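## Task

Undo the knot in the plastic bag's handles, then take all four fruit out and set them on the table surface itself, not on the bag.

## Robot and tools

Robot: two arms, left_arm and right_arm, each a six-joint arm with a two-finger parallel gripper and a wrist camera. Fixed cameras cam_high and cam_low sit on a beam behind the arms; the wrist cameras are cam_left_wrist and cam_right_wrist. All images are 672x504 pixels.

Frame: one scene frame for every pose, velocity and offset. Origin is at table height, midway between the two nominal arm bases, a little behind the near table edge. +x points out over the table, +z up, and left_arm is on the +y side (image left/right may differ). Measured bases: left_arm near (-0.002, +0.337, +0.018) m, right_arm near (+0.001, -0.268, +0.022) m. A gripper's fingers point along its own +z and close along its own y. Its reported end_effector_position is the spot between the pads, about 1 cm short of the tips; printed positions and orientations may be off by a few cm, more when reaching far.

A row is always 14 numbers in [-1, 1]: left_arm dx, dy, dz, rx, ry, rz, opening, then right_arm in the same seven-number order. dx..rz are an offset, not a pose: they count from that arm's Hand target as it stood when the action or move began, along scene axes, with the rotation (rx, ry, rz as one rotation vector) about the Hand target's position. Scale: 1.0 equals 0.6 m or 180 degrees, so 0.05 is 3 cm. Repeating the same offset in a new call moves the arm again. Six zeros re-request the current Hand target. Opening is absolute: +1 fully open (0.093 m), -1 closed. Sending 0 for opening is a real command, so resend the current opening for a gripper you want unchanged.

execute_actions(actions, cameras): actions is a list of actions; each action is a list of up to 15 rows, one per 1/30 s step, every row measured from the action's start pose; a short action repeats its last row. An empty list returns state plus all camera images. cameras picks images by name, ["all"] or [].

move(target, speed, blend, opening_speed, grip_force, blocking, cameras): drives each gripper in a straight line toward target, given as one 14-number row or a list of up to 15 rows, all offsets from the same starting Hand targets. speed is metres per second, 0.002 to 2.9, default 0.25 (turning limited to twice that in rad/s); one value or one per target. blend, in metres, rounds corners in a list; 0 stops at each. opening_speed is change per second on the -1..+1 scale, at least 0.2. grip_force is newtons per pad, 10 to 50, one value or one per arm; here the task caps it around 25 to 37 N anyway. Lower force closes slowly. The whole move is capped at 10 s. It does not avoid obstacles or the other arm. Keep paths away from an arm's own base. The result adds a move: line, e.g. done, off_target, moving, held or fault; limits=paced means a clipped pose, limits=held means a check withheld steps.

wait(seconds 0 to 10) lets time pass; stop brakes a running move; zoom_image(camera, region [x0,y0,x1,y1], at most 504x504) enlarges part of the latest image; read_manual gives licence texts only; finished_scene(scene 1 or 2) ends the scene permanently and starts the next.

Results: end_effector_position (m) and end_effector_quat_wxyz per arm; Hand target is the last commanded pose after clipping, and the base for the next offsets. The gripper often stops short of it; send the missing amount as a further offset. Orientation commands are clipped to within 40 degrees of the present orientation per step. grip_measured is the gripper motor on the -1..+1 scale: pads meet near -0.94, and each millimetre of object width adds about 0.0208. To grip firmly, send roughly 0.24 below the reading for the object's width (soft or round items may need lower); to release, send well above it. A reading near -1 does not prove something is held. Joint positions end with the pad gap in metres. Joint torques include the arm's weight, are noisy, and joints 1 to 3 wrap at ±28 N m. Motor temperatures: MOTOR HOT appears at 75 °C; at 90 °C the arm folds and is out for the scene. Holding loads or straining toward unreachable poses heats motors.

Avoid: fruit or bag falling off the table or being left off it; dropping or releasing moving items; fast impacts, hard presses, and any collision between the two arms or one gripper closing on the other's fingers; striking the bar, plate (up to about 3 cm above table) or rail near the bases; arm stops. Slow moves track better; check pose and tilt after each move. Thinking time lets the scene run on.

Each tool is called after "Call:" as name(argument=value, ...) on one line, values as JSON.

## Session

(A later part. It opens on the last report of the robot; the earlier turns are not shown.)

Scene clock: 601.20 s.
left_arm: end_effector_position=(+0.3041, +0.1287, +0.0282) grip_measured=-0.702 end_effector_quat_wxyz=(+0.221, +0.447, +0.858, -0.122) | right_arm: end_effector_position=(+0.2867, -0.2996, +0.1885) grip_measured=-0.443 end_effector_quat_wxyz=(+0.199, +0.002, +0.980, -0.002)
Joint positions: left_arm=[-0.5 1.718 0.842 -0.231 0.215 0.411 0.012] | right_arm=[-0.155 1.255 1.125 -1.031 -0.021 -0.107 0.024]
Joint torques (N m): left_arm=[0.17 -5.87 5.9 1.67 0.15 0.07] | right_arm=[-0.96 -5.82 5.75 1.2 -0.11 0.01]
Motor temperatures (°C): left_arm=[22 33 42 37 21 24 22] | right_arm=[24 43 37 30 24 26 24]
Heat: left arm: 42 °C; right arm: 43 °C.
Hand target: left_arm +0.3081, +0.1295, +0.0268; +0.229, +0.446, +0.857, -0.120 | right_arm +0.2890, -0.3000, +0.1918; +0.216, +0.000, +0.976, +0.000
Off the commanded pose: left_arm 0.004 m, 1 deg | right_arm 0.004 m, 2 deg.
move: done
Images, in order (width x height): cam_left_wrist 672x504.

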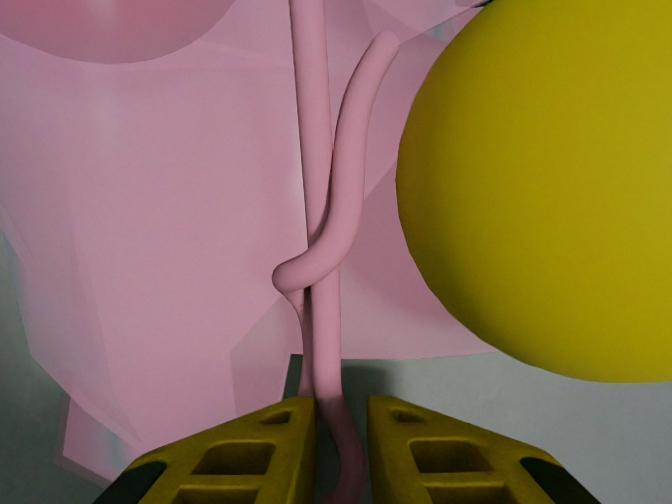

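Call:
move(target=[0.003, -0.004, -0.019, 0, 0, 0, -0.7, 0, 0, 0, 0, 0, 0, -0.44], speed=0.05, cameras=["cam_left_wrist"])

Call:
zoom_image(camera="cam_left_wrist", region=[240, 330, 440, 504])

Scene clock: 604.93 s.
left_arm: end_effector_position=(+0.3082, +0.1264, +0.0213) grip_measured=-0.702 end_effector_quat_wxyz=(+0.224, +0.447, +0.857, -0.122) | right_arm: end_effector_position=(+0.2867, -0.2996, +0.1885) grip_measured=-0.443 end_effector_quat_wxyz=(+0.199, +0.002, +0.980, -0.002)
Joint positions: left_arm=[-0.5 1.75 0.842 -0.194 0.215 0.411 0.012] | right_arm=[-0.155 1.255 1.125 -1.031 -0.021 -0.107 0.024]
Joint torques (N m): left_arm=[0.02 -5.46 4.97 1.77 0.16 0.04] | right_arm=[-0.92 -5.61 5.7 1.21 -0.15 0.05]
Heat: left arm: 42 °C; right arm: 43 °C.
Hand target: left_arm +0.3098, +0.1271, +0.0153; +0.229, +0.446, +0.857, -0.120 | right_arm +0.2890, -0.3000, +0.1918; +0.216, +0.000, +0.976, +0.000
Off the commanded pose: left_arm 0.006 m, 1 deg | right_arm 0.004 m, 2 deg.
move: done
Images, in order (width x height): cam_left_wrist 672x504.

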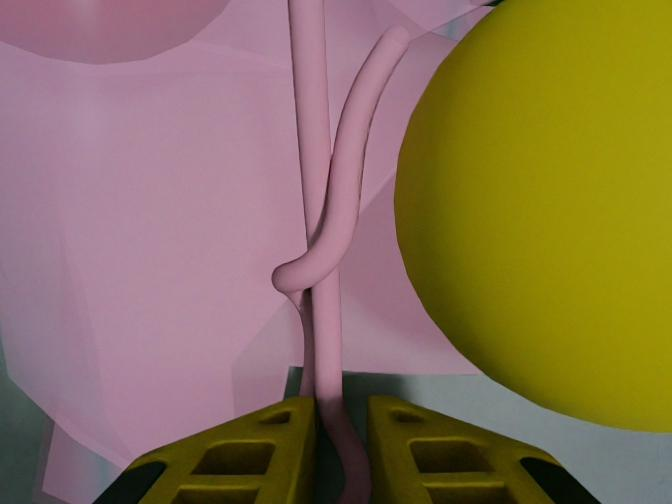

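Scaled by 2.520 from the camera's 672x504 image, which has a finer 960x720 frame.

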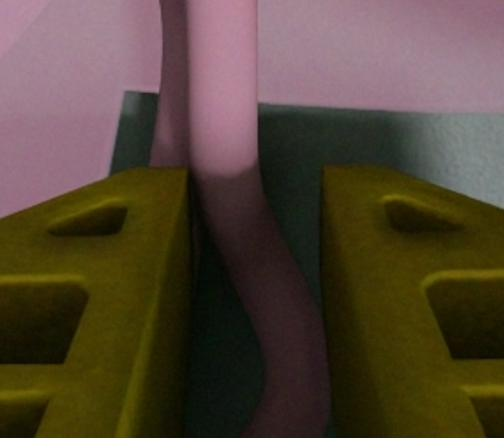

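Call:
move(target=[0.0015, -0.004, -0.015, 0, 0, 0, -0.7, 0, 0, 0, 0, 0, 0, -0.44], speed=0.05, cameras=["cam_left_wrist"])

Call:
zoom_image(camera="cam_left_wrist", region=[240, 330, 440, 504])

Scene clock: 610.07 s.
left_arm: end_effector_position=(+0.3174, +0.1213, +0.0200) grip_measured=-0.702 end_effector_quat_wxyz=(+0.243, +0.447, +0.852, -0.122) | right_arm: end_effector_position=(+0.2867, -0.2996, +0.1885) grip_measured=-0.443 end_effector_quat_wxyz=(+0.199, +0.002, +0.980, -0.002)
Joint positions: left_arm=[-0.5 1.772 0.841 -0.129 0.215 0.411 0.012] | right_arm=[-0.155 1.255 1.125 -1.031 -0.021 -0.107 0.024]
Joint torques (N m): left_arm=[-0.51 -5.08 4.48 1.6 0.12 0] | right_arm=[-1.03 -5.85 5.61 1.25 -0.13 0.02]
Heat: left arm: 42 °C; right arm: 43 °C.
Hand target: left_arm +0.3108, +0.1247, +0.0064; +0.230, +0.446, +0.857, -0.120 | right_arm +0.2890, -0.3000, +0.1918; +0.216, +0.000, +0.976, +0.000
Off the commanded pose: left_arm 0.016 m, 2 deg | right_arm 0.004 m, 2 deg.
move: off_target (left_arm)
Images, in order (width x height): cam_left_wrist 672x504.

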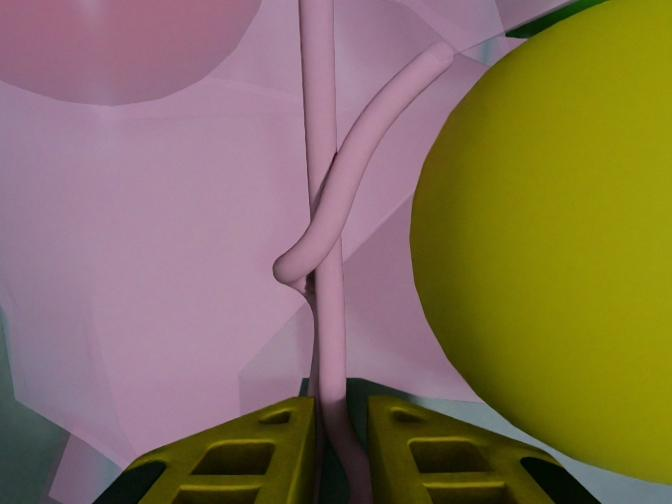

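Scaled by 2.520 from the camera's 672x504 image, which has a finer 960x720 frame.

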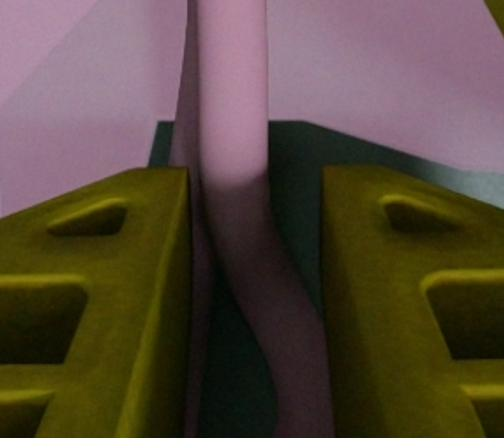

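Call:
move(target=[0.004, -0.002, 0.018, 0, 0, 0, -0.7, 0, 0, 0, 0, 0, 0, -0.44], speed=0.05, cameras=["cam_left_wrist", "cam_low", "cam_high"])

Call:
zoom_image(camera="cam_low", region=[220, 190, 400, 330])

Scene clock: 622.03 s.
left_arm: end_effector_position=(+0.3174, +0.1213, +0.0200) grip_measured=-0.702 end_effector_quat_wxyz=(+0.243, +0.447, +0.852, -0.122) | right_arm: end_effector_position=(+0.2867, -0.2996, +0.1885) grip_measured=-0.443 end_effector_quat_wxyz=(+0.199, +0.002, +0.980, -0.002)
Joint positions: left_arm=[-0.5 1.772 0.841 -0.129 0.215 0.411 0.012] | right_arm=[-0.155 1.255 1.125 -1.031 -0.021 -0.107 0.024]
Joint torques (N m): left_arm=[-0.51 -6.54 6.95 1.11 0.13 -0.01] | right_arm=[-1.09 -5.75 5.65 1.23 -0.09 0.06]
Heat: left arm: 41 °C; right arm: 42 °C.
Hand target: left_arm +0.3132, +0.1235, +0.0172; +0.230, +0.446, +0.857, -0.120 | right_arm +0.2890, -0.3000, +0.1918; +0.216, +0.000, +0.976, +0.000
Off the commanded pose: left_arm 0.005 m, 2 deg | right_arm 0.004 m, 2 deg.
move: done
Images, in order (width x height): cam_high 672x504, cam_low 672x504, cam_left_wrist 672x504.

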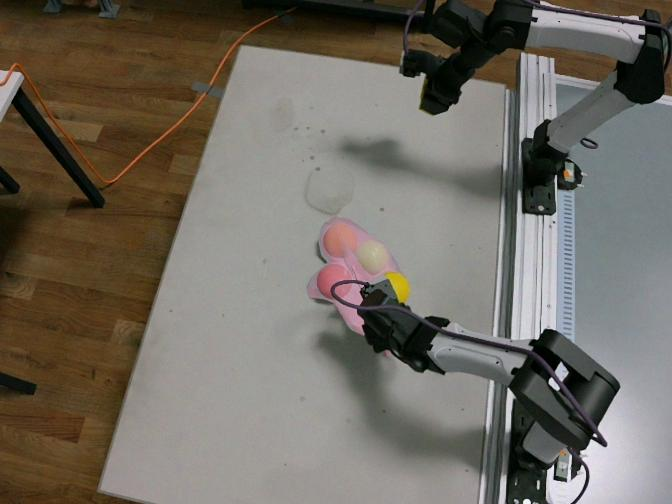

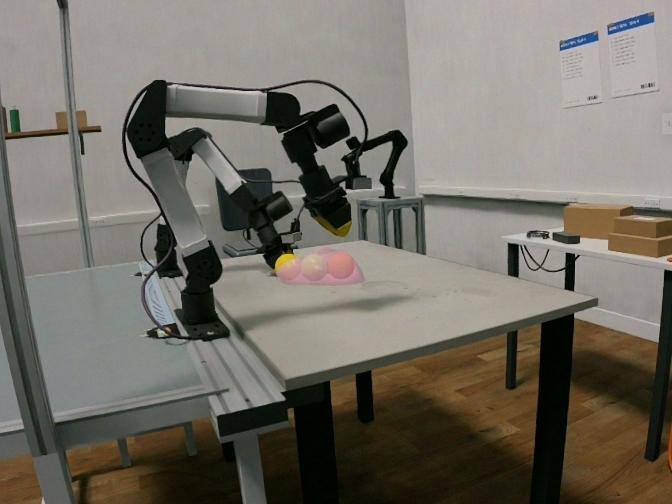

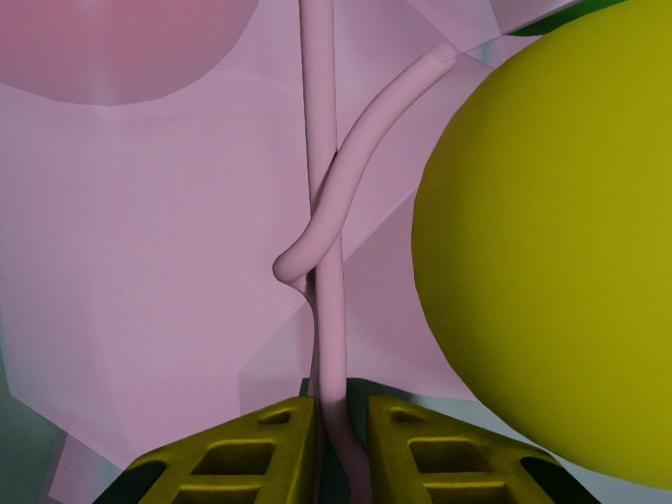

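Scaled by 2.800 from the camera's 672x504 image, which has a finer 960x720 frame.

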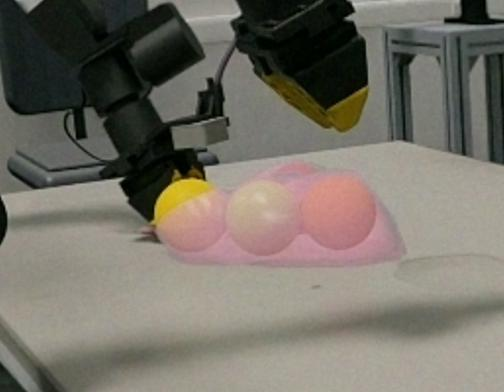

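Call:
move(target=[[-0.005, 0.01, 0.06, 0, 0, 0, -0.6, 0, 0, 0, 0, 0, 0, -0.44], [-0.04, 0.05, 0.12, 0, 0, 0, -0.6, 0, 0, 0, 0, 0, 0, -0.44]], speed=0.1, blend=0.01, cameras=["cam_left_wrist", "cam_high"])

Call:
zoom_image(camera="cam_left_wrist", region=[200, 40, 460, 400])

Scene clock: 668.93 s.
left_arm: end_effector_position=(+0.2925, +0.1523, +0.0829) grip_measured=-0.602 end_effector_quat_wxyz=(+0.235, +0.441, +0.858, -0.114) | right_arm: end_effector_position=(+0.2867, -0.2996, +0.1885) grip_measured=-0.443 end_effector_quat_wxyz=(+0.199, +0.002, +0.980, -0.002)
Joint positions: left_arm=[-0.459 1.504 0.858 -0.439 0.215 0.44 0.016] | right_arm=[-0.155 1.255 1.125 -1.031 -0.021 -0.107 0.024]
Joint torques (N m): left_arm=[0.31 -6.35 8.76 1.01 0.41 0.19] | right_arm=[-0.98 -5.63 5.83 1.22 -0.12 0.01]
Heat: left arm: 42 °C; right arm: 42 °C.
Hand target: left_arm +0.2892, +0.1535, +0.0892; +0.229, +0.446, +0.857, -0.120 | right_arm +0.2890, -0.3000, +0.1918; +0.216, +0.000, +0.976, +0.000
Off the commanded pose: left_arm 0.007 m, 1 deg | right_arm 0.004 m, 2 deg.
move: done
Images, in order (width x height): cam_high 672x504, cam_left_wrist 672x504.

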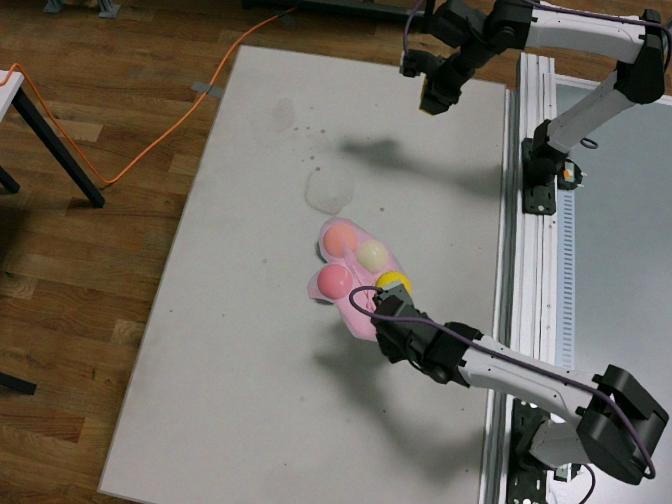

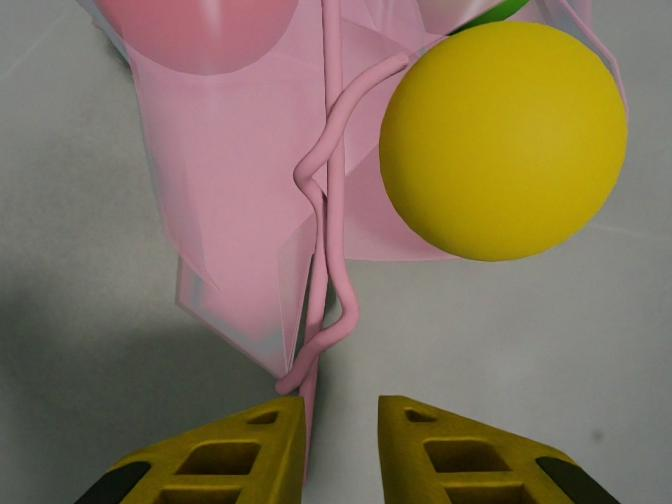

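Scaled by 1.400 from the camera's 672x504 image, which has a finer 960x720 frame.

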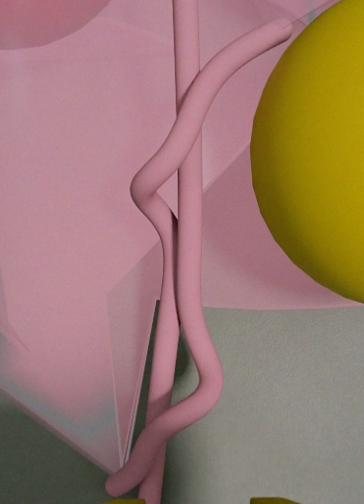

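Call:
zoom_image(camera="cam_left_wrist", region=[270, 90, 390, 270])

Scaled by 2.800 from the camera's 672x504 image, which has a finer 960x720 frame.

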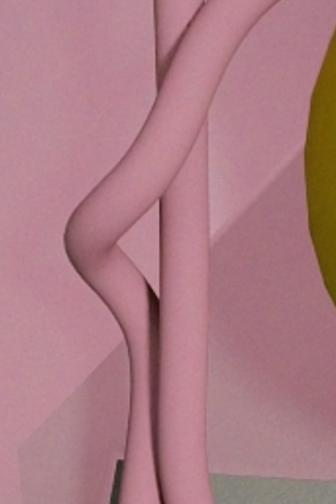

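Call:
move(target=[[0.005, 0.08, 0.16, 0, 0, 0, -0.6, 0.02, 0.35, -0.02, 0.0087, -0.0269, 0.1997, -0.44], [0.018, 0.311, 0.185, 0, 0, 0, -0.6, 0.0467, 0.6445, -0.1853, 0.0087, -0.0269, 0.1997, -0.44]], speed=0.2, blend=0.03, cameras=["cam_right_wrist", "cam_high"])

Scene clock: 714.83 s.
left_arm: end_effector_position=(+0.3016, +0.3428, +0.1946) grip_measured=-0.602 end_effector_quat_wxyz=(+0.229, +0.443, +0.860, -0.106) | right_arm: end_effector_position=(+0.3165, +0.0801, +0.0863) grip_measured=-0.442 end_effector_quat_wxyz=(+0.249, -0.299, +0.918, +0.080)
Joint positions: left_arm=[0.264 1.456 1.31 -1.196 0.459 1.164 0.016] | right_arm=[0.848 1.947 1.348 -0.469 0.15 0.217 0.024]
Joint torques (N m): left_arm=[0.16 -4.08 9.5 0.46 0.76 0.18] | right_arm=[0.35 -7.82 8.5 1.16 0.13 0.18]
Heat: left arm: 44 °C; right arm: 41 °C.
Hand target: left_arm +0.2999, +0.3401, +0.2001; +0.229, +0.446, +0.857, -0.120 | right_arm +0.3171, +0.0867, +0.0807; +0.246, -0.299, +0.919, +0.080
Off the commanded pose: left_arm 0.006 m, 2 deg | right_arm 0.009 m, 0 deg.
move: done
Images, in order (width x height): cam_high 672x504, cam_right_wrist 672x504.

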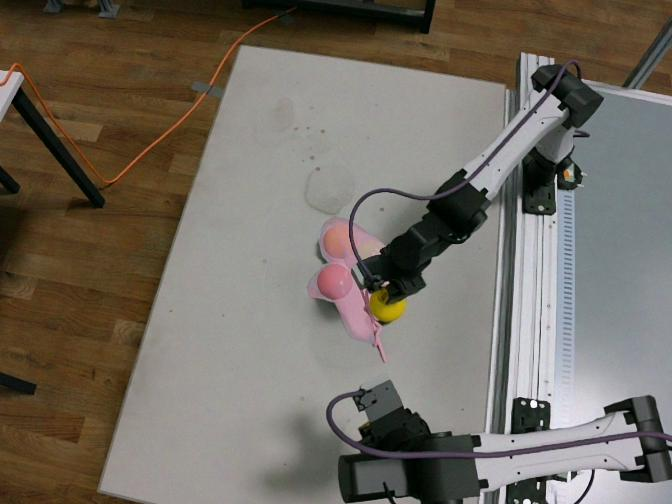

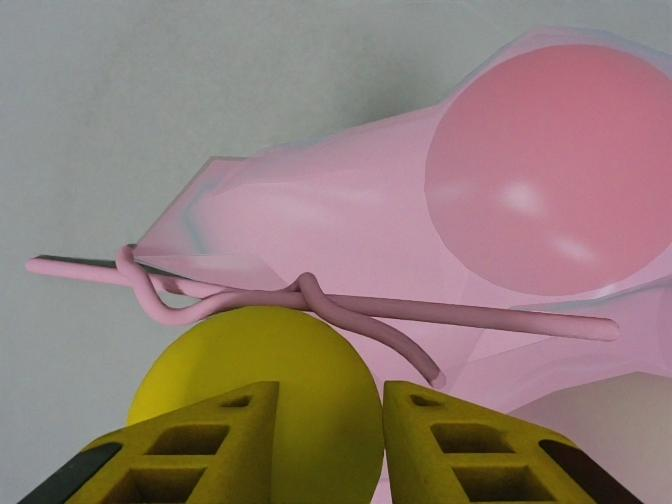

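Call:
zoom_image(camera="cam_right_wrist", region=[260, 230, 480, 400])

Call:
zoom_image(camera="cam_right_wrist", region=[0, 220, 260, 360])

Scaled by 2.291 from the camera's 672x504 image, which has a finer 960x720 frame.

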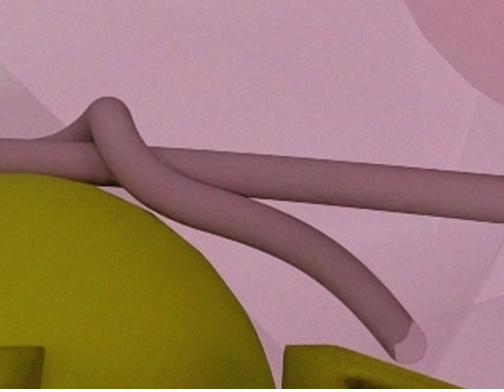

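Scaled by 1.938 from the camera's 672x504 image, which has a finer 960x720 frame.

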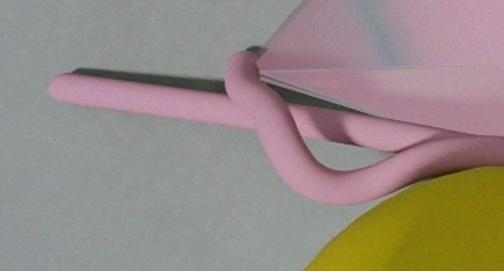

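Call:
move(target=[[0, 0, 0, 0, 0, 0, -0.6, 0.0215, -0.0445, 0.0988, -0.0771, 0.0393, 0.2983, -0.6], [0, 0, 0, 0, 0, 0, -0.6, 0.0348, -0.0578, 0.031, -0.0771, 0.0393, 0.2983, -0.6]], speed=0.2, blend=0.02, cameras=["cam_right_wrist", "cam_high"])

Scene clock: 755.20 s.
left_arm: end_effector_position=(+0.3015, +0.3428, +0.1945) grip_measured=-0.602 end_effector_quat_wxyz=(+0.228, +0.444, +0.860, -0.106) | right_arm: end_effector_position=(+0.3367, +0.0484, +0.1072) grip_measured=-0.598 end_effector_quat_wxyz=(-0.091, +0.698, -0.705, -0.086)
Joint positions: left_arm=[0.264 1.456 1.31 -1.197 0.459 1.165 0.016] | right_arm=[0.656 2.174 1.885 -1.119 -0.166 -0.849 0.017]
Joint torques (N m): left_arm=[0.21 -4.07 9.58 0.46 0.72 0.19] | right_arm=[-0.36 -10.41 5.78 0.74 -0.29 -0.01]
Motor temperatures (°C): left_arm=[22 31 49 31 22 24 22] | right_arm=[24 44 41 30 24 26 24]
Heat: left arm: 49 °C; right arm: 44 °C.
Hand target: left_arm +0.2999, +0.3402, +0.2001; +0.229, +0.446, +0.857, -0.120 | right_arm +0.3381, +0.0520, +0.0993; -0.092, +0.701, -0.701, -0.092
Off the commanded pose: left_arm 0.006 m, 2 deg | right_arm 0.009 m, 1 deg.
move: done
Images, in order (width x height): cam_high 672x504, cam_right_wrist 672x504.

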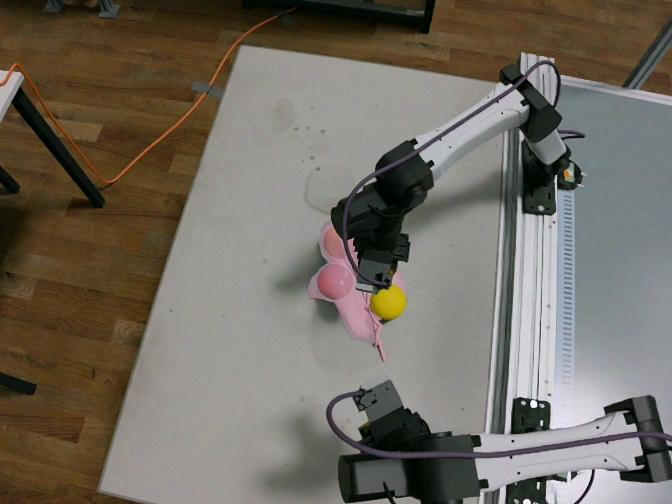

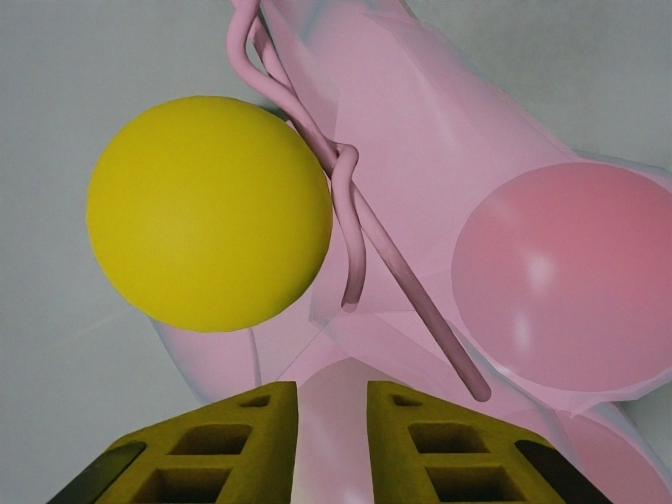

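Call:
move(target=[0, 0, 0, 0, 0, 0, -0.6, 0.01, 0.0198, -0.0498, 0, 0, 0, -0.69], speed=0.08, cameras=["cam_right_wrist"])

Scene clock: 773.53 s.
left_arm: end_effector_position=(+0.3015, +0.3428, +0.1945) grip_measured=-0.602 end_effector_quat_wxyz=(+0.228, +0.444, +0.860, -0.106) | right_arm: end_effector_position=(+0.3466, +0.0575, +0.0796) grip_measured=-0.687 end_effector_quat_wxyz=(-0.095, +0.698, -0.705, -0.086)
Joint positions: left_arm=[0.264 1.456 1.31 -1.197 0.459 1.165 0.016] | right_arm=[0.656 2.236 1.875 -1.04 -0.166 -0.849 0.012]
Joint torques (N m): left_arm=[0.14 -4.03 9.54 0.46 0.72 0.16] | right_arm=[0.54 -10.65 5.81 0.75 -0.29 0.14]
Heat: left arm: 50 °C; right arm: 48 °C.
Hand target: left_arm +0.2999, +0.3402, +0.2001; +0.229, +0.446, +0.857, -0.120 | right_arm +0.3441, +0.0639, +0.0693; -0.092, +0.701, -0.701, -0.092
Off the commanded pose: left_arm 0.006 m, 2 deg | right_arm 0.012 m, 1 deg.
move: off_target (right_arm)
Images, in order (width x height): cam_right_wrist 672x504.

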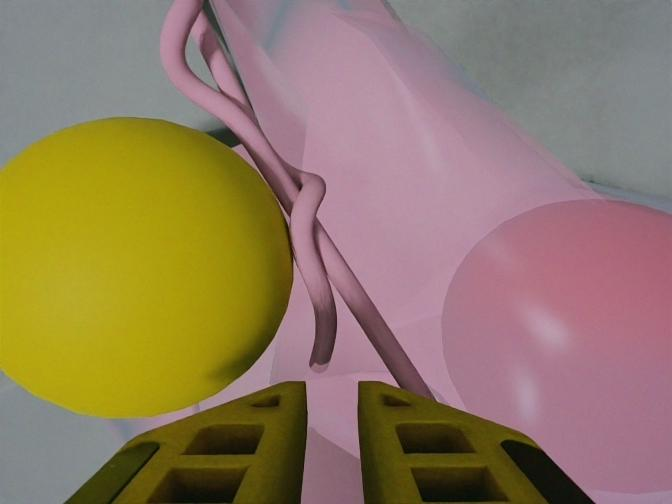

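Call:
move(target=[0, 0, 0, 0, 0, 0, -0.6, -0.003, 0.007, -0.033, 0, 0, 0, -0.7], speed=0.06, cameras=["cam_right_wrist"])

Scene clock: 781.03 s.
left_arm: end_effector_position=(+0.3015, +0.3428, +0.1945) grip_measured=-0.602 end_effector_quat_wxyz=(+0.228, +0.444, +0.860, -0.106) | right_arm: end_effector_position=(+0.3469, +0.0622, +0.0631) grip_measured=-0.698 end_effector_quat_wxyz=(-0.099, +0.700, -0.702, -0.086)
Joint positions: left_arm=[0.264 1.456 1.31 -1.197 0.459 1.165 0.016] | right_arm=[0.663 2.252 1.833 -0.972 -0.166 -0.849 0.012]
Joint torques (N m): left_arm=[0.12 -4.15 9.57 0.47 0.74 0.17] | right_arm=[0.83 -10.13 5.41 0.78 -0.27 0.24]
Motor temperatures (°C): left_arm=[22 30 50 31 22 24 22] | right_arm=[24 49 39 29 24 26 24]
Heat: left arm: 50 °C; right arm: 49 °C.
Hand target: left_arm +0.2999, +0.3402, +0.2001; +0.229, +0.446, +0.857, -0.120 | right_arm +0.3422, +0.0681, +0.0496; -0.092, +0.701, -0.701, -0.092
Off the commanded pose: left_arm 0.006 m, 2 deg | right_arm 0.015 m, 1 deg.
move: off_target (right_arm)
Images, in order (width x height): cam_right_wrist 672x504.

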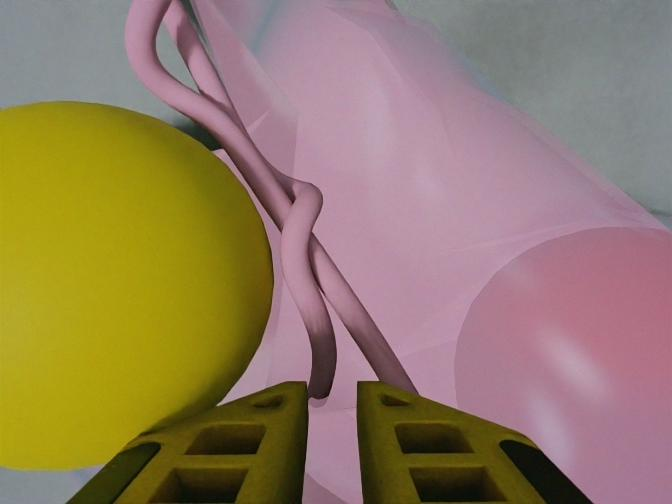

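Call:
move(target=[0, 0, 0, 0, 0, 0, -0.6, -0.004, 0.0125, -0.0165, 0, 0, 0, -0.7], speed=0.06, cameras=["cam_right_wrist"])

Scene clock: 786.20 s.
left_arm: end_effector_position=(+0.3015, +0.3428, +0.1945) grip_measured=-0.602 end_effector_quat_wxyz=(+0.228, +0.444, +0.860, -0.106) | right_arm: end_effector_position=(+0.3450, +0.0713, +0.0557) grip_measured=-0.698 end_effector_quat_wxyz=(-0.102, +0.701, -0.700, -0.087)
Joint positions: left_arm=[0.264 1.456 1.31 -1.197 0.459 1.165 0.016] | right_arm=[0.679 2.271 1.833 -0.945 -0.166 -0.835 0.012]
Joint torques (N m): left_arm=[0.13 -4.14 9.51 0.44 0.73 0.17] | right_arm=[0.7 -10.09 5.24 0.79 -0.24 0.25]
Heat: left arm: 50 °C; right arm: 50 °C.
Hand target: left_arm +0.2999, +0.3402, +0.2001; +0.229, +0.446, +0.857, -0.120 | right_arm +0.3398, +0.0756, +0.0397; -0.092, +0.701, -0.701, -0.092
Off the commanded pose: left_arm 0.006 m, 2 deg | right_arm 0.017 m, 1 deg.
move: off_target (right_arm)
Images, in order (width x height): cam_right_wrist 672x504.

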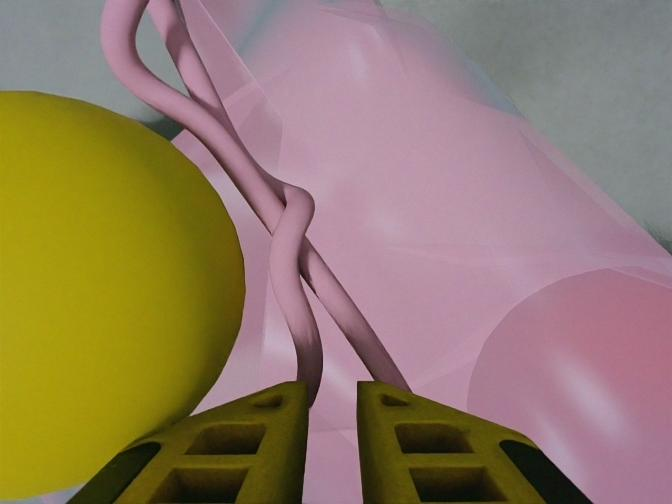

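Call:
move(target=[0, 0, 0, 0, 0, 0, -0.6, -0.01, 0.004, 0.0, 0, 0, 0, -0.7], speed=0.06, cameras=["cam_right_wrist"])

Scene clock: 791.97 s.
left_arm: end_effector_position=(+0.3015, +0.3428, +0.1945) grip_measured=-0.602 end_effector_quat_wxyz=(+0.228, +0.444, +0.860, -0.106) | right_arm: end_effector_position=(+0.3385, +0.0737, +0.0501) grip_measured=-0.698 end_effector_quat_wxyz=(-0.097, +0.701, -0.701, -0.089)
Joint positions: left_arm=[0.264 1.456 1.31 -1.197 0.459 1.165 0.016] | right_arm=[0.692 2.271 1.811 -0.931 -0.166 -0.823 0.012]
Joint torques (N m): left_arm=[0.16 -4.11 9.52 0.47 0.72 0.16] | right_arm=[0.72 -11.1 5.24 0.78 -0.23 0.24]
Heat: left arm: 50 °C; right arm: 50 °C.
Hand target: left_arm +0.2999, +0.3402, +0.2001; +0.229, +0.446, +0.857, -0.120 | right_arm +0.3339, +0.0780, +0.0397; -0.092, +0.701, -0.701, -0.092
Off the commanded pose: left_arm 0.006 m, 2 deg | right_arm 0.012 m, 1 deg.
move: off_target (right_arm)
Images, in order (width x height): cam_right_wrist 672x504.

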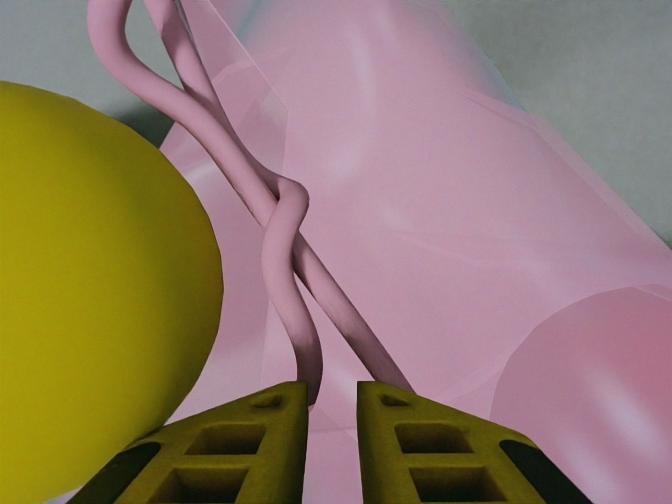

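Call:
move(target=[0, 0, 0, 0, 0, 0, -0.6, 0.0, 0.004, -0.017, 0, 0, 0, -0.6], speed=0.06, cameras=["cam_right_wrist"])

Scene clock: 800.97 s.
left_arm: end_effector_position=(+0.3015, +0.3428, +0.1945) grip_measured=-0.602 end_effector_quat_wxyz=(+0.228, +0.444, +0.860, -0.106) | right_arm: end_effector_position=(+0.3390, +0.0764, +0.0471) grip_measured=-0.603 end_effector_quat_wxyz=(-0.104, +0.701, -0.700, -0.089)
Joint positions: left_arm=[0.264 1.456 1.31 -1.197 0.459 1.165 0.016] | right_arm=[0.695 2.271 1.796 -0.903 -0.166 -0.818 0.016]
Joint torques (N m): left_arm=[0.09 -4.07 9.44 0.44 0.72 0.18] | right_arm=[0.59 -9.73 5.19 0.81 -0.2 0.23]
Heat: left arm: 50 °C; right arm: 49 °C.
Hand target: left_arm +0.2999, +0.3402, +0.2001; +0.229, +0.446, +0.857, -0.120 | right_arm +0.3337, +0.0804, +0.0295; -0.092, +0.701, -0.701, -0.092
Off the commanded pose: left_arm 0.006 m, 2 deg | right_arm 0.019 m, 1 deg.
move: off_target (right_arm)
Images, in order (width x height): cam_right_wrist 672x504.

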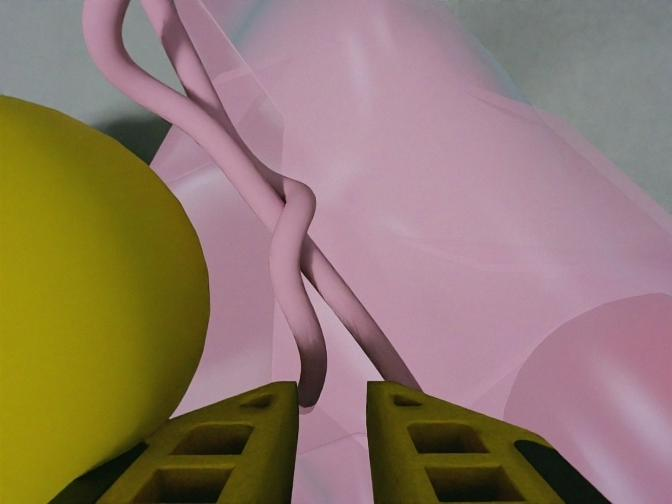

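Call:
move(target=[0, 0, 0, 0, 0, 0, -0.6, 0.0, 0.004, -0.014, 0, 0, 0, -0.6], speed=0.06, cameras=["cam_right_wrist"])

Scene clock: 806.43 s.
left_arm: end_effector_position=(+0.3015, +0.3428, +0.1945) grip_measured=-0.602 end_effector_quat_wxyz=(+0.228, +0.444, +0.860, -0.106) | right_arm: end_effector_position=(+0.3409, +0.0812, +0.0396) grip_measured=-0.603 end_effector_quat_wxyz=(-0.108, +0.701, -0.700, -0.089)
Joint positions: left_arm=[0.264 1.456 1.31 -1.197 0.459 1.165 0.016] | right_arm=[0.699 2.29 1.796 -0.875 -0.166 -0.815 0.016]
Joint torques (N m): left_arm=[0.18 -4.12 9.5 0.48 0.74 0.16] | right_arm=[0.72 -10.1 4.71 0.79 -0.19 0.24]
Heat: left arm: 50 °C; right arm: 49 °C.
Hand target: left_arm +0.2999, +0.3402, +0.2001; +0.229, +0.446, +0.857, -0.120 | right_arm +0.3338, +0.0827, +0.0210; -0.092, +0.701, -0.701, -0.092
Off the commanded pose: left_arm 0.006 m, 2 deg | right_arm 0.020 m, 2 deg.
move: off_target (right_arm)
Images, in order (width x height): cam_right_wrist 672x504.

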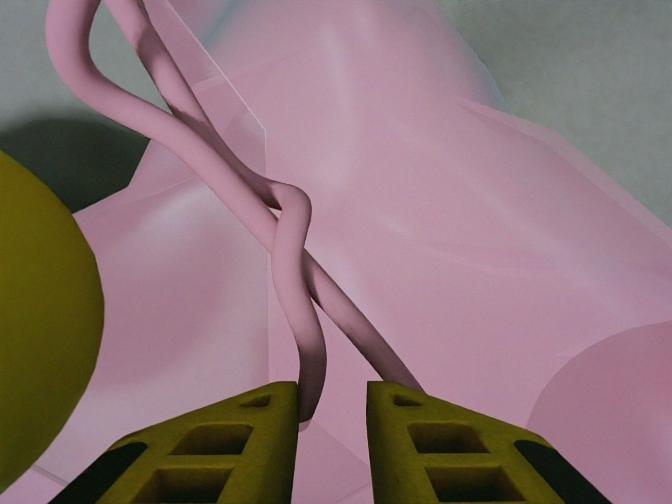

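Call:
move(target=[0, 0, 0, 0, 0, 0, -0.6, 0.0, 0.002, -0.016, 0, 0, 0, -0.6], speed=0.06, cameras=["cam_right_wrist"])

Scene clock: 812.57 s.
left_arm: end_effector_position=(+0.3015, +0.3428, +0.1945) grip_measured=-0.602 end_effector_quat_wxyz=(+0.228, +0.444, +0.860, -0.106) | right_arm: end_effector_position=(+0.3415, +0.0826, +0.0364) grip_measured=-0.602 end_effector_quat_wxyz=(-0.113, +0.700, -0.699, -0.090)
Joint positions: left_arm=[0.264 1.456 1.31 -1.197 0.459 1.165 0.016] | right_arm=[0.699 2.29 1.78 -0.849 -0.169 -0.813 0.016]
Joint torques (N m): left_arm=[0.17 -4.11 9.61 0.45 0.74 0.19] | right_arm=[0.79 -8.9 4.67 0.82 -0.16 0.26]
Heat: left arm: 51 °C; right arm: 50 °C.
Hand target: left_arm +0.2999, +0.3402, +0.2001; +0.229, +0.446, +0.857, -0.120 | right_arm +0.3337, +0.0840, +0.0114; -0.092, +0.701, -0.701, -0.092
Off the commanded pose: left_arm 0.006 m, 2 deg | right_arm 0.026 m, 2 deg.
move: off_target (right_arm)
Images, in order (width x height): cam_right_wrist 672x504.

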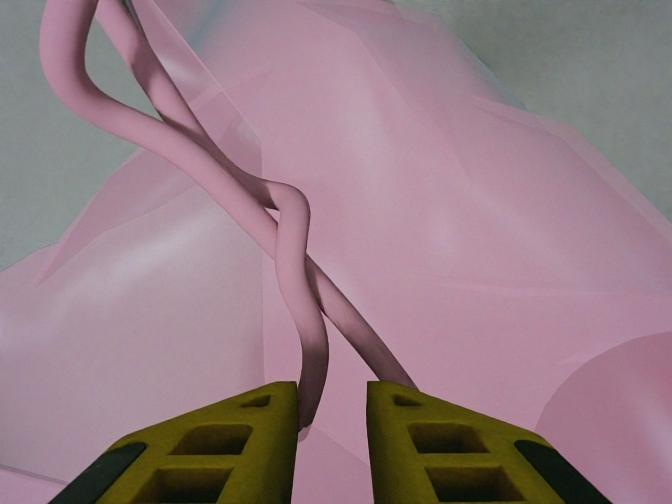

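Call:
execute_actions(actions=[])

Call:
zoom_image(camera="cam_high", region=[280, 200, 460, 380])

Call:
zoom_image(camera="cam_right_wrist", region=[220, 280, 460, 480])

Scene clock: 814.93 s.
left_arm: end_effector_position=(+0.3015, +0.3428, +0.1945) grip_measured=-0.602 end_effector_quat_wxyz=(+0.228, +0.444, +0.860, -0.106) | right_arm: end_effector_position=(+0.3415, +0.0826, +0.0364) grip_measured=-0.602 end_effector_quat_wxyz=(-0.113, +0.700, -0.699, -0.090)
Joint positions: left_arm=[0.264 1.456 1.31 -1.197 0.459 1.165 0.016] | right_arm=[0.699 2.29 1.78 -0.849 -0.169 -0.813 0.016]
Joint velocities: within noise
Joint torques (N m): left_arm=[0.17 -4.12 9.52 0.46 0.73 0.16] | right_arm=[0.84 -8.85 4.7 0.84 -0.16 0.23]
Motor temperatures (°C): left_arm=[22 30 51 30 22 24 22] | right_arm=[24 51 37 29 24 26 24]
Heat: left arm: 51 °C; right arm: 51 °C.
Hand target: left_arm +0.2999, +0.3402, +0.2001; +0.229, +0.446, +0.857, -0.120 | right_arm +0.3337, +0.0840, +0.0114; -0.092, +0.701, -0.701, -0.092
Tool commands: left_gripper/opening=-0.6 right_gripper/opening=-0.6
Off the commanded pose: left_arm 0.006 m, 2 deg | right_arm 0.026 m, 2 deg.

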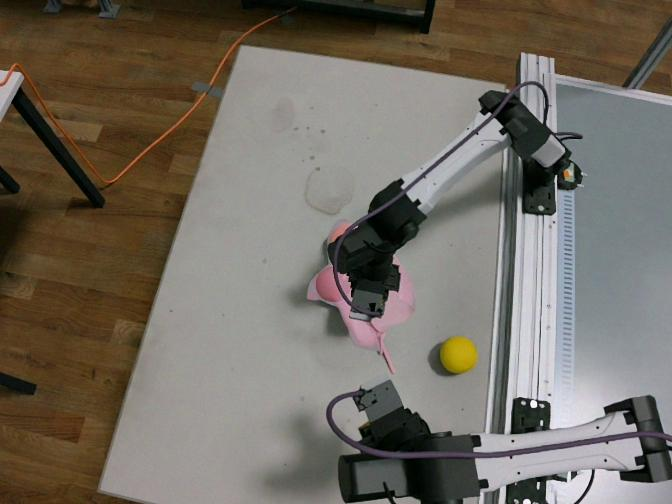

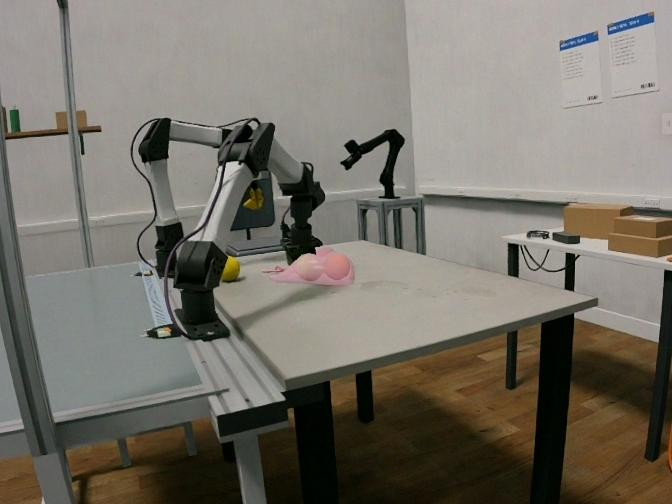

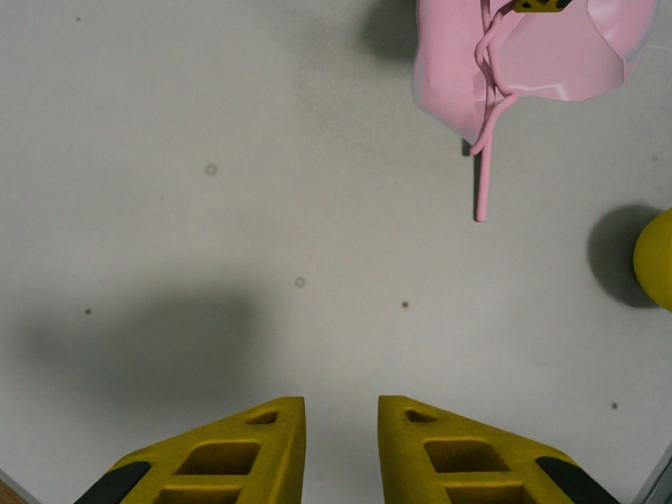

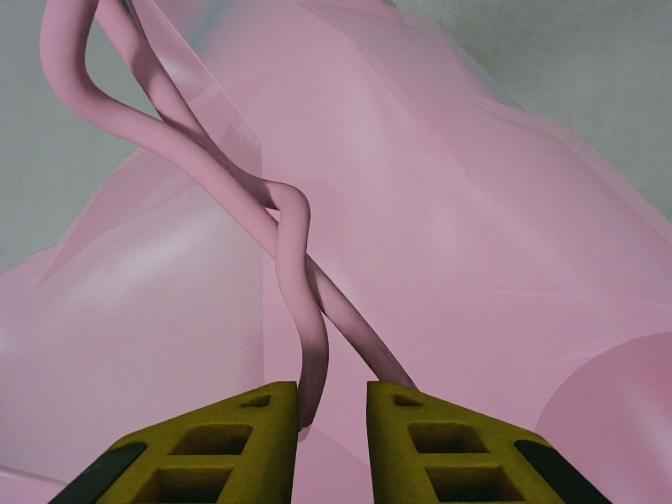

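Scaled by 2.800 from the camera's 672x504 image, which has a finer 960x720 frame.

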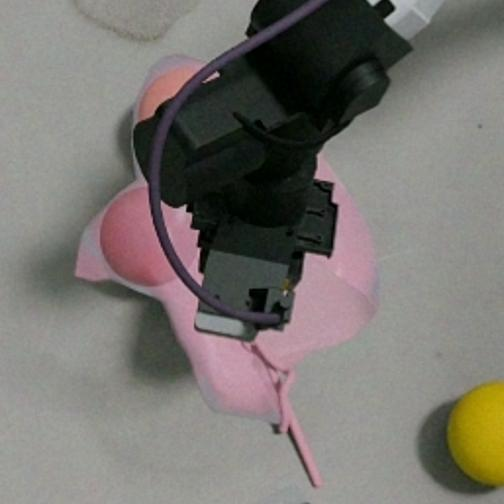

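Scaled by 2.100 from the camera's 672x504 image, which has a finer 960x720 frame.

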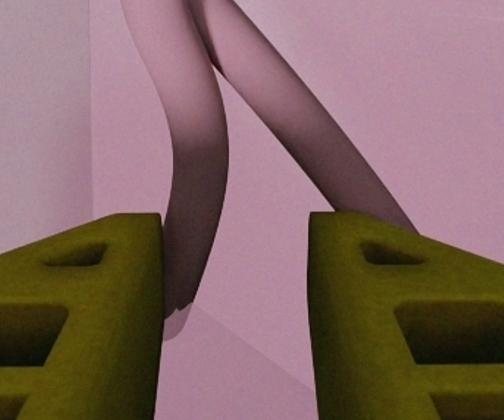

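Call:
move(target=[[0, 0, 0, 0, 0, 0, -0.6, 0.013, -0.003, 0.2143, 0, 0, 0, -0.5], [0.0585, -0.4087, -0.1418, 0.0518, 0.0211, -0.1384, -0.6, -0.0745, -0.64, 0.301, 0.0436, -0.0436, -0.4986, -0.44]], speed=[0.12, 0.25], blend=[0.02, 0], cameras=["cam_left_wrist", "cam_high"])

Scene clock: 849.17 s.
left_arm: end_effector_position=(+0.3241, +0.1012, +0.1117) grip_measured=-0.602 end_effector_quat_wxyz=(+0.117, +0.634, +0.754, -0.121) | right_arm: end_effector_position=(+0.2949, -0.2990, +0.1912) grip_measured=-0.443 end_effector_quat_wxyz=(+0.216, -0.008, +0.976, +0.000)
Joint positions: left_arm=[-0.519 1.893 1.505 -0.984 0.265 0.853 0.016] | right_arm=[-0.157 1.257 1.123 -0.994 -0.033 -0.126 0.024]
Joint torques (N m): left_arm=[-0.65 -7.23 9.5 1.04 0.09 -0.1] | right_arm=[-0.92 -5.96 5.89 0.97 -0.03 0.23]
Heat: left arm: 50 °C; right arm: 52 °C.
Hand target: left_arm +0.3350, +0.0949, +0.1150; +0.133, +0.633, +0.755, -0.111 | right_arm +0.2890, -0.3000, +0.1921; +0.217, +0.000, +0.976, +0.000
Off the commanded pose: left_arm 0.013 m, 2 deg | right_arm 0.006 m, 1 deg.
move: off_target (left_arm)
Images, in order (width x height): cam_high 672x504, cam_left_wrist 672x504.

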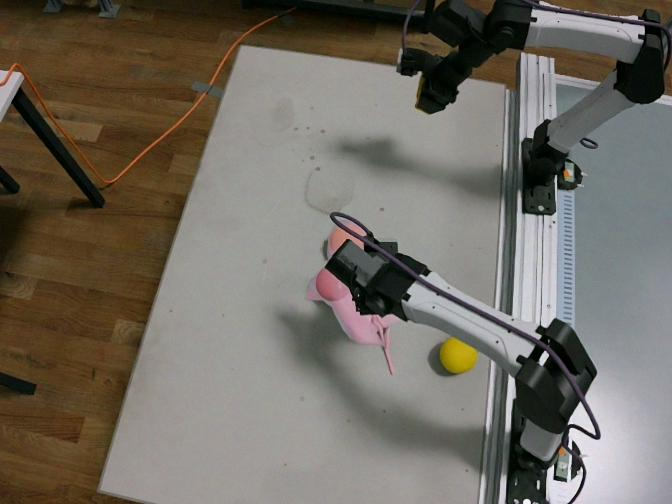

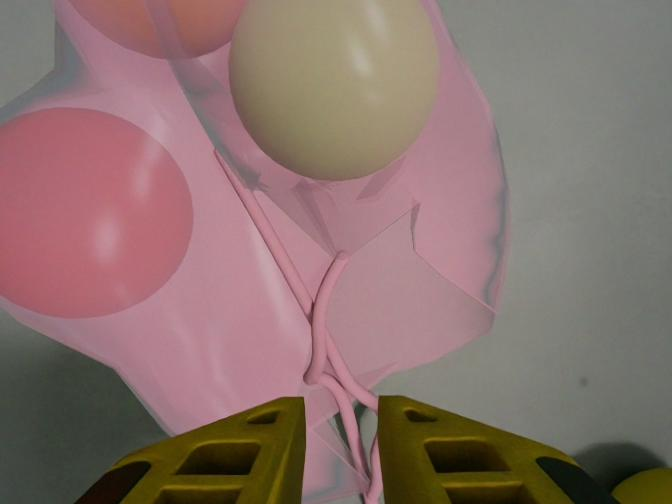

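Call:
zoom_image(camera="cam_left_wrist", region=[260, 230, 420, 420])

Scaled by 2.653 from the camera's 672x504 image, which has a finer 960x720 frame.

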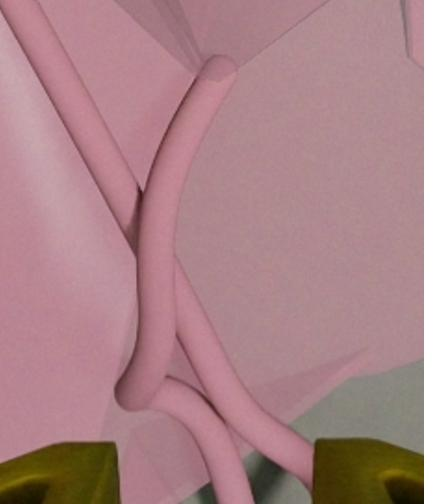

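Call:
move(target=[-0.0033, -0.001, -0.093, 0, 0, 0, -0.67, 0, 0, 0, 0, 0, 0, -0.44], speed=0.12, cameras=["cam_left_wrist"])

Scene clock: 865.67 s.
left_arm: end_effector_position=(+0.3301, +0.0970, +0.0648) grip_measured=-0.668 end_effector_quat_wxyz=(+0.128, +0.634, +0.753, -0.119) | right_arm: end_effector_position=(+0.2949, -0.2990, +0.1912) grip_measured=-0.443 end_effector_quat_wxyz=(+0.216, -0.008, +0.976, +0.000)
Joint positions: left_arm=[-0.519 1.944 1.379 -0.785 0.264 0.852 0.013] | right_arm=[-0.157 1.257 1.123 -0.994 -0.033 -0.126 0.024]
Joint torques (N m): left_arm=[-0.88 -7.72 6.12 1.19 0.08 -0.11] | right_arm=[-0.85 -5.83 5.9 0.96 -0.01 0.21]
Heat: left arm: 49 °C; right arm: 48 °C.
Hand target: left_arm +0.3331, +0.0943, +0.0594; +0.133, +0.633, +0.755, -0.111 | right_arm +0.2890, -0.3000, +0.1921; +0.217, +0.000, +0.976, +0.000
Off the commanded pose: left_arm 0.007 m, 1 deg | right_arm 0.006 m, 1 deg.
move: done
Images, in order (width x height): cam_left_wrist 672x504.

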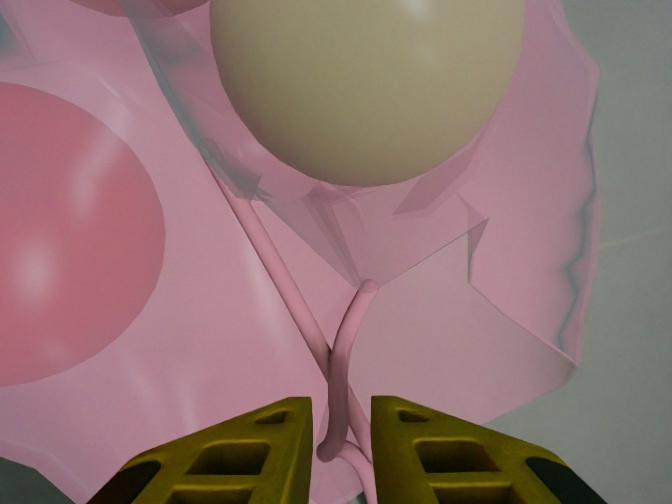

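Call:
move(target=[-0.008, -0.013, -0.045, 0, 0, 0, -0.67, 0, 0, 0, 0, 0, 0, -0.44], speed=0.08, cameras=["cam_left_wrist"])

Scene clock: 873.27 s.
left_arm: end_effector_position=(+0.3260, +0.0886, +0.0391) grip_measured=-0.668 end_effector_quat_wxyz=(+0.130, +0.635, +0.752, -0.119) | right_arm: end_effector_position=(+0.2949, -0.2990, +0.1912) grip_measured=-0.443 end_effector_quat_wxyz=(+0.216, -0.008, +0.976, +0.000)
Joint positions: left_arm=[-0.543 1.98 1.319 -0.68 0.26 0.829 0.013] | right_arm=[-0.157 1.257 1.123 -0.994 -0.033 -0.126 0.024]
Joint torques (N m): left_arm=[-0.85 -7.64 5.76 1.27 0.08 -0.08] | right_arm=[-0.81 -5.91 6 0.98 -0.01 0.24]
Heat: left arm: 48 °C; right arm: 47 °C.
Hand target: left_arm +0.3282, +0.0865, +0.0322; +0.133, +0.633, +0.754, -0.111 | right_arm +0.2890, -0.3000, +0.1921; +0.217, +0.000, +0.976, +0.000
Off the commanded pose: left_arm 0.007 m, 1 deg | right_arm 0.006 m, 1 deg.
move: done
Images, in order (width x height): cam_left_wrist 672x504.

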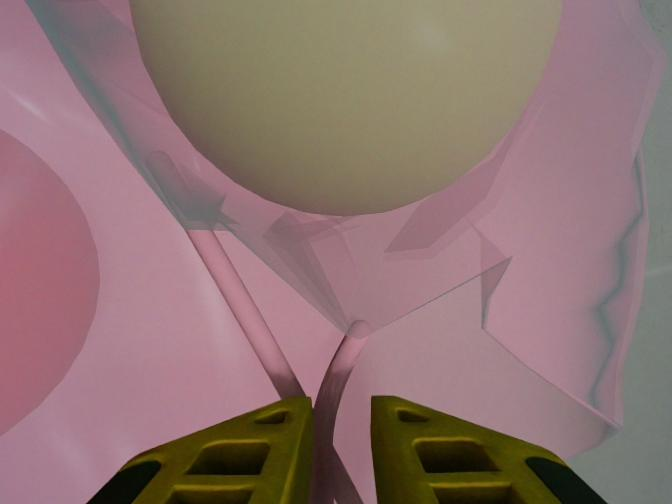

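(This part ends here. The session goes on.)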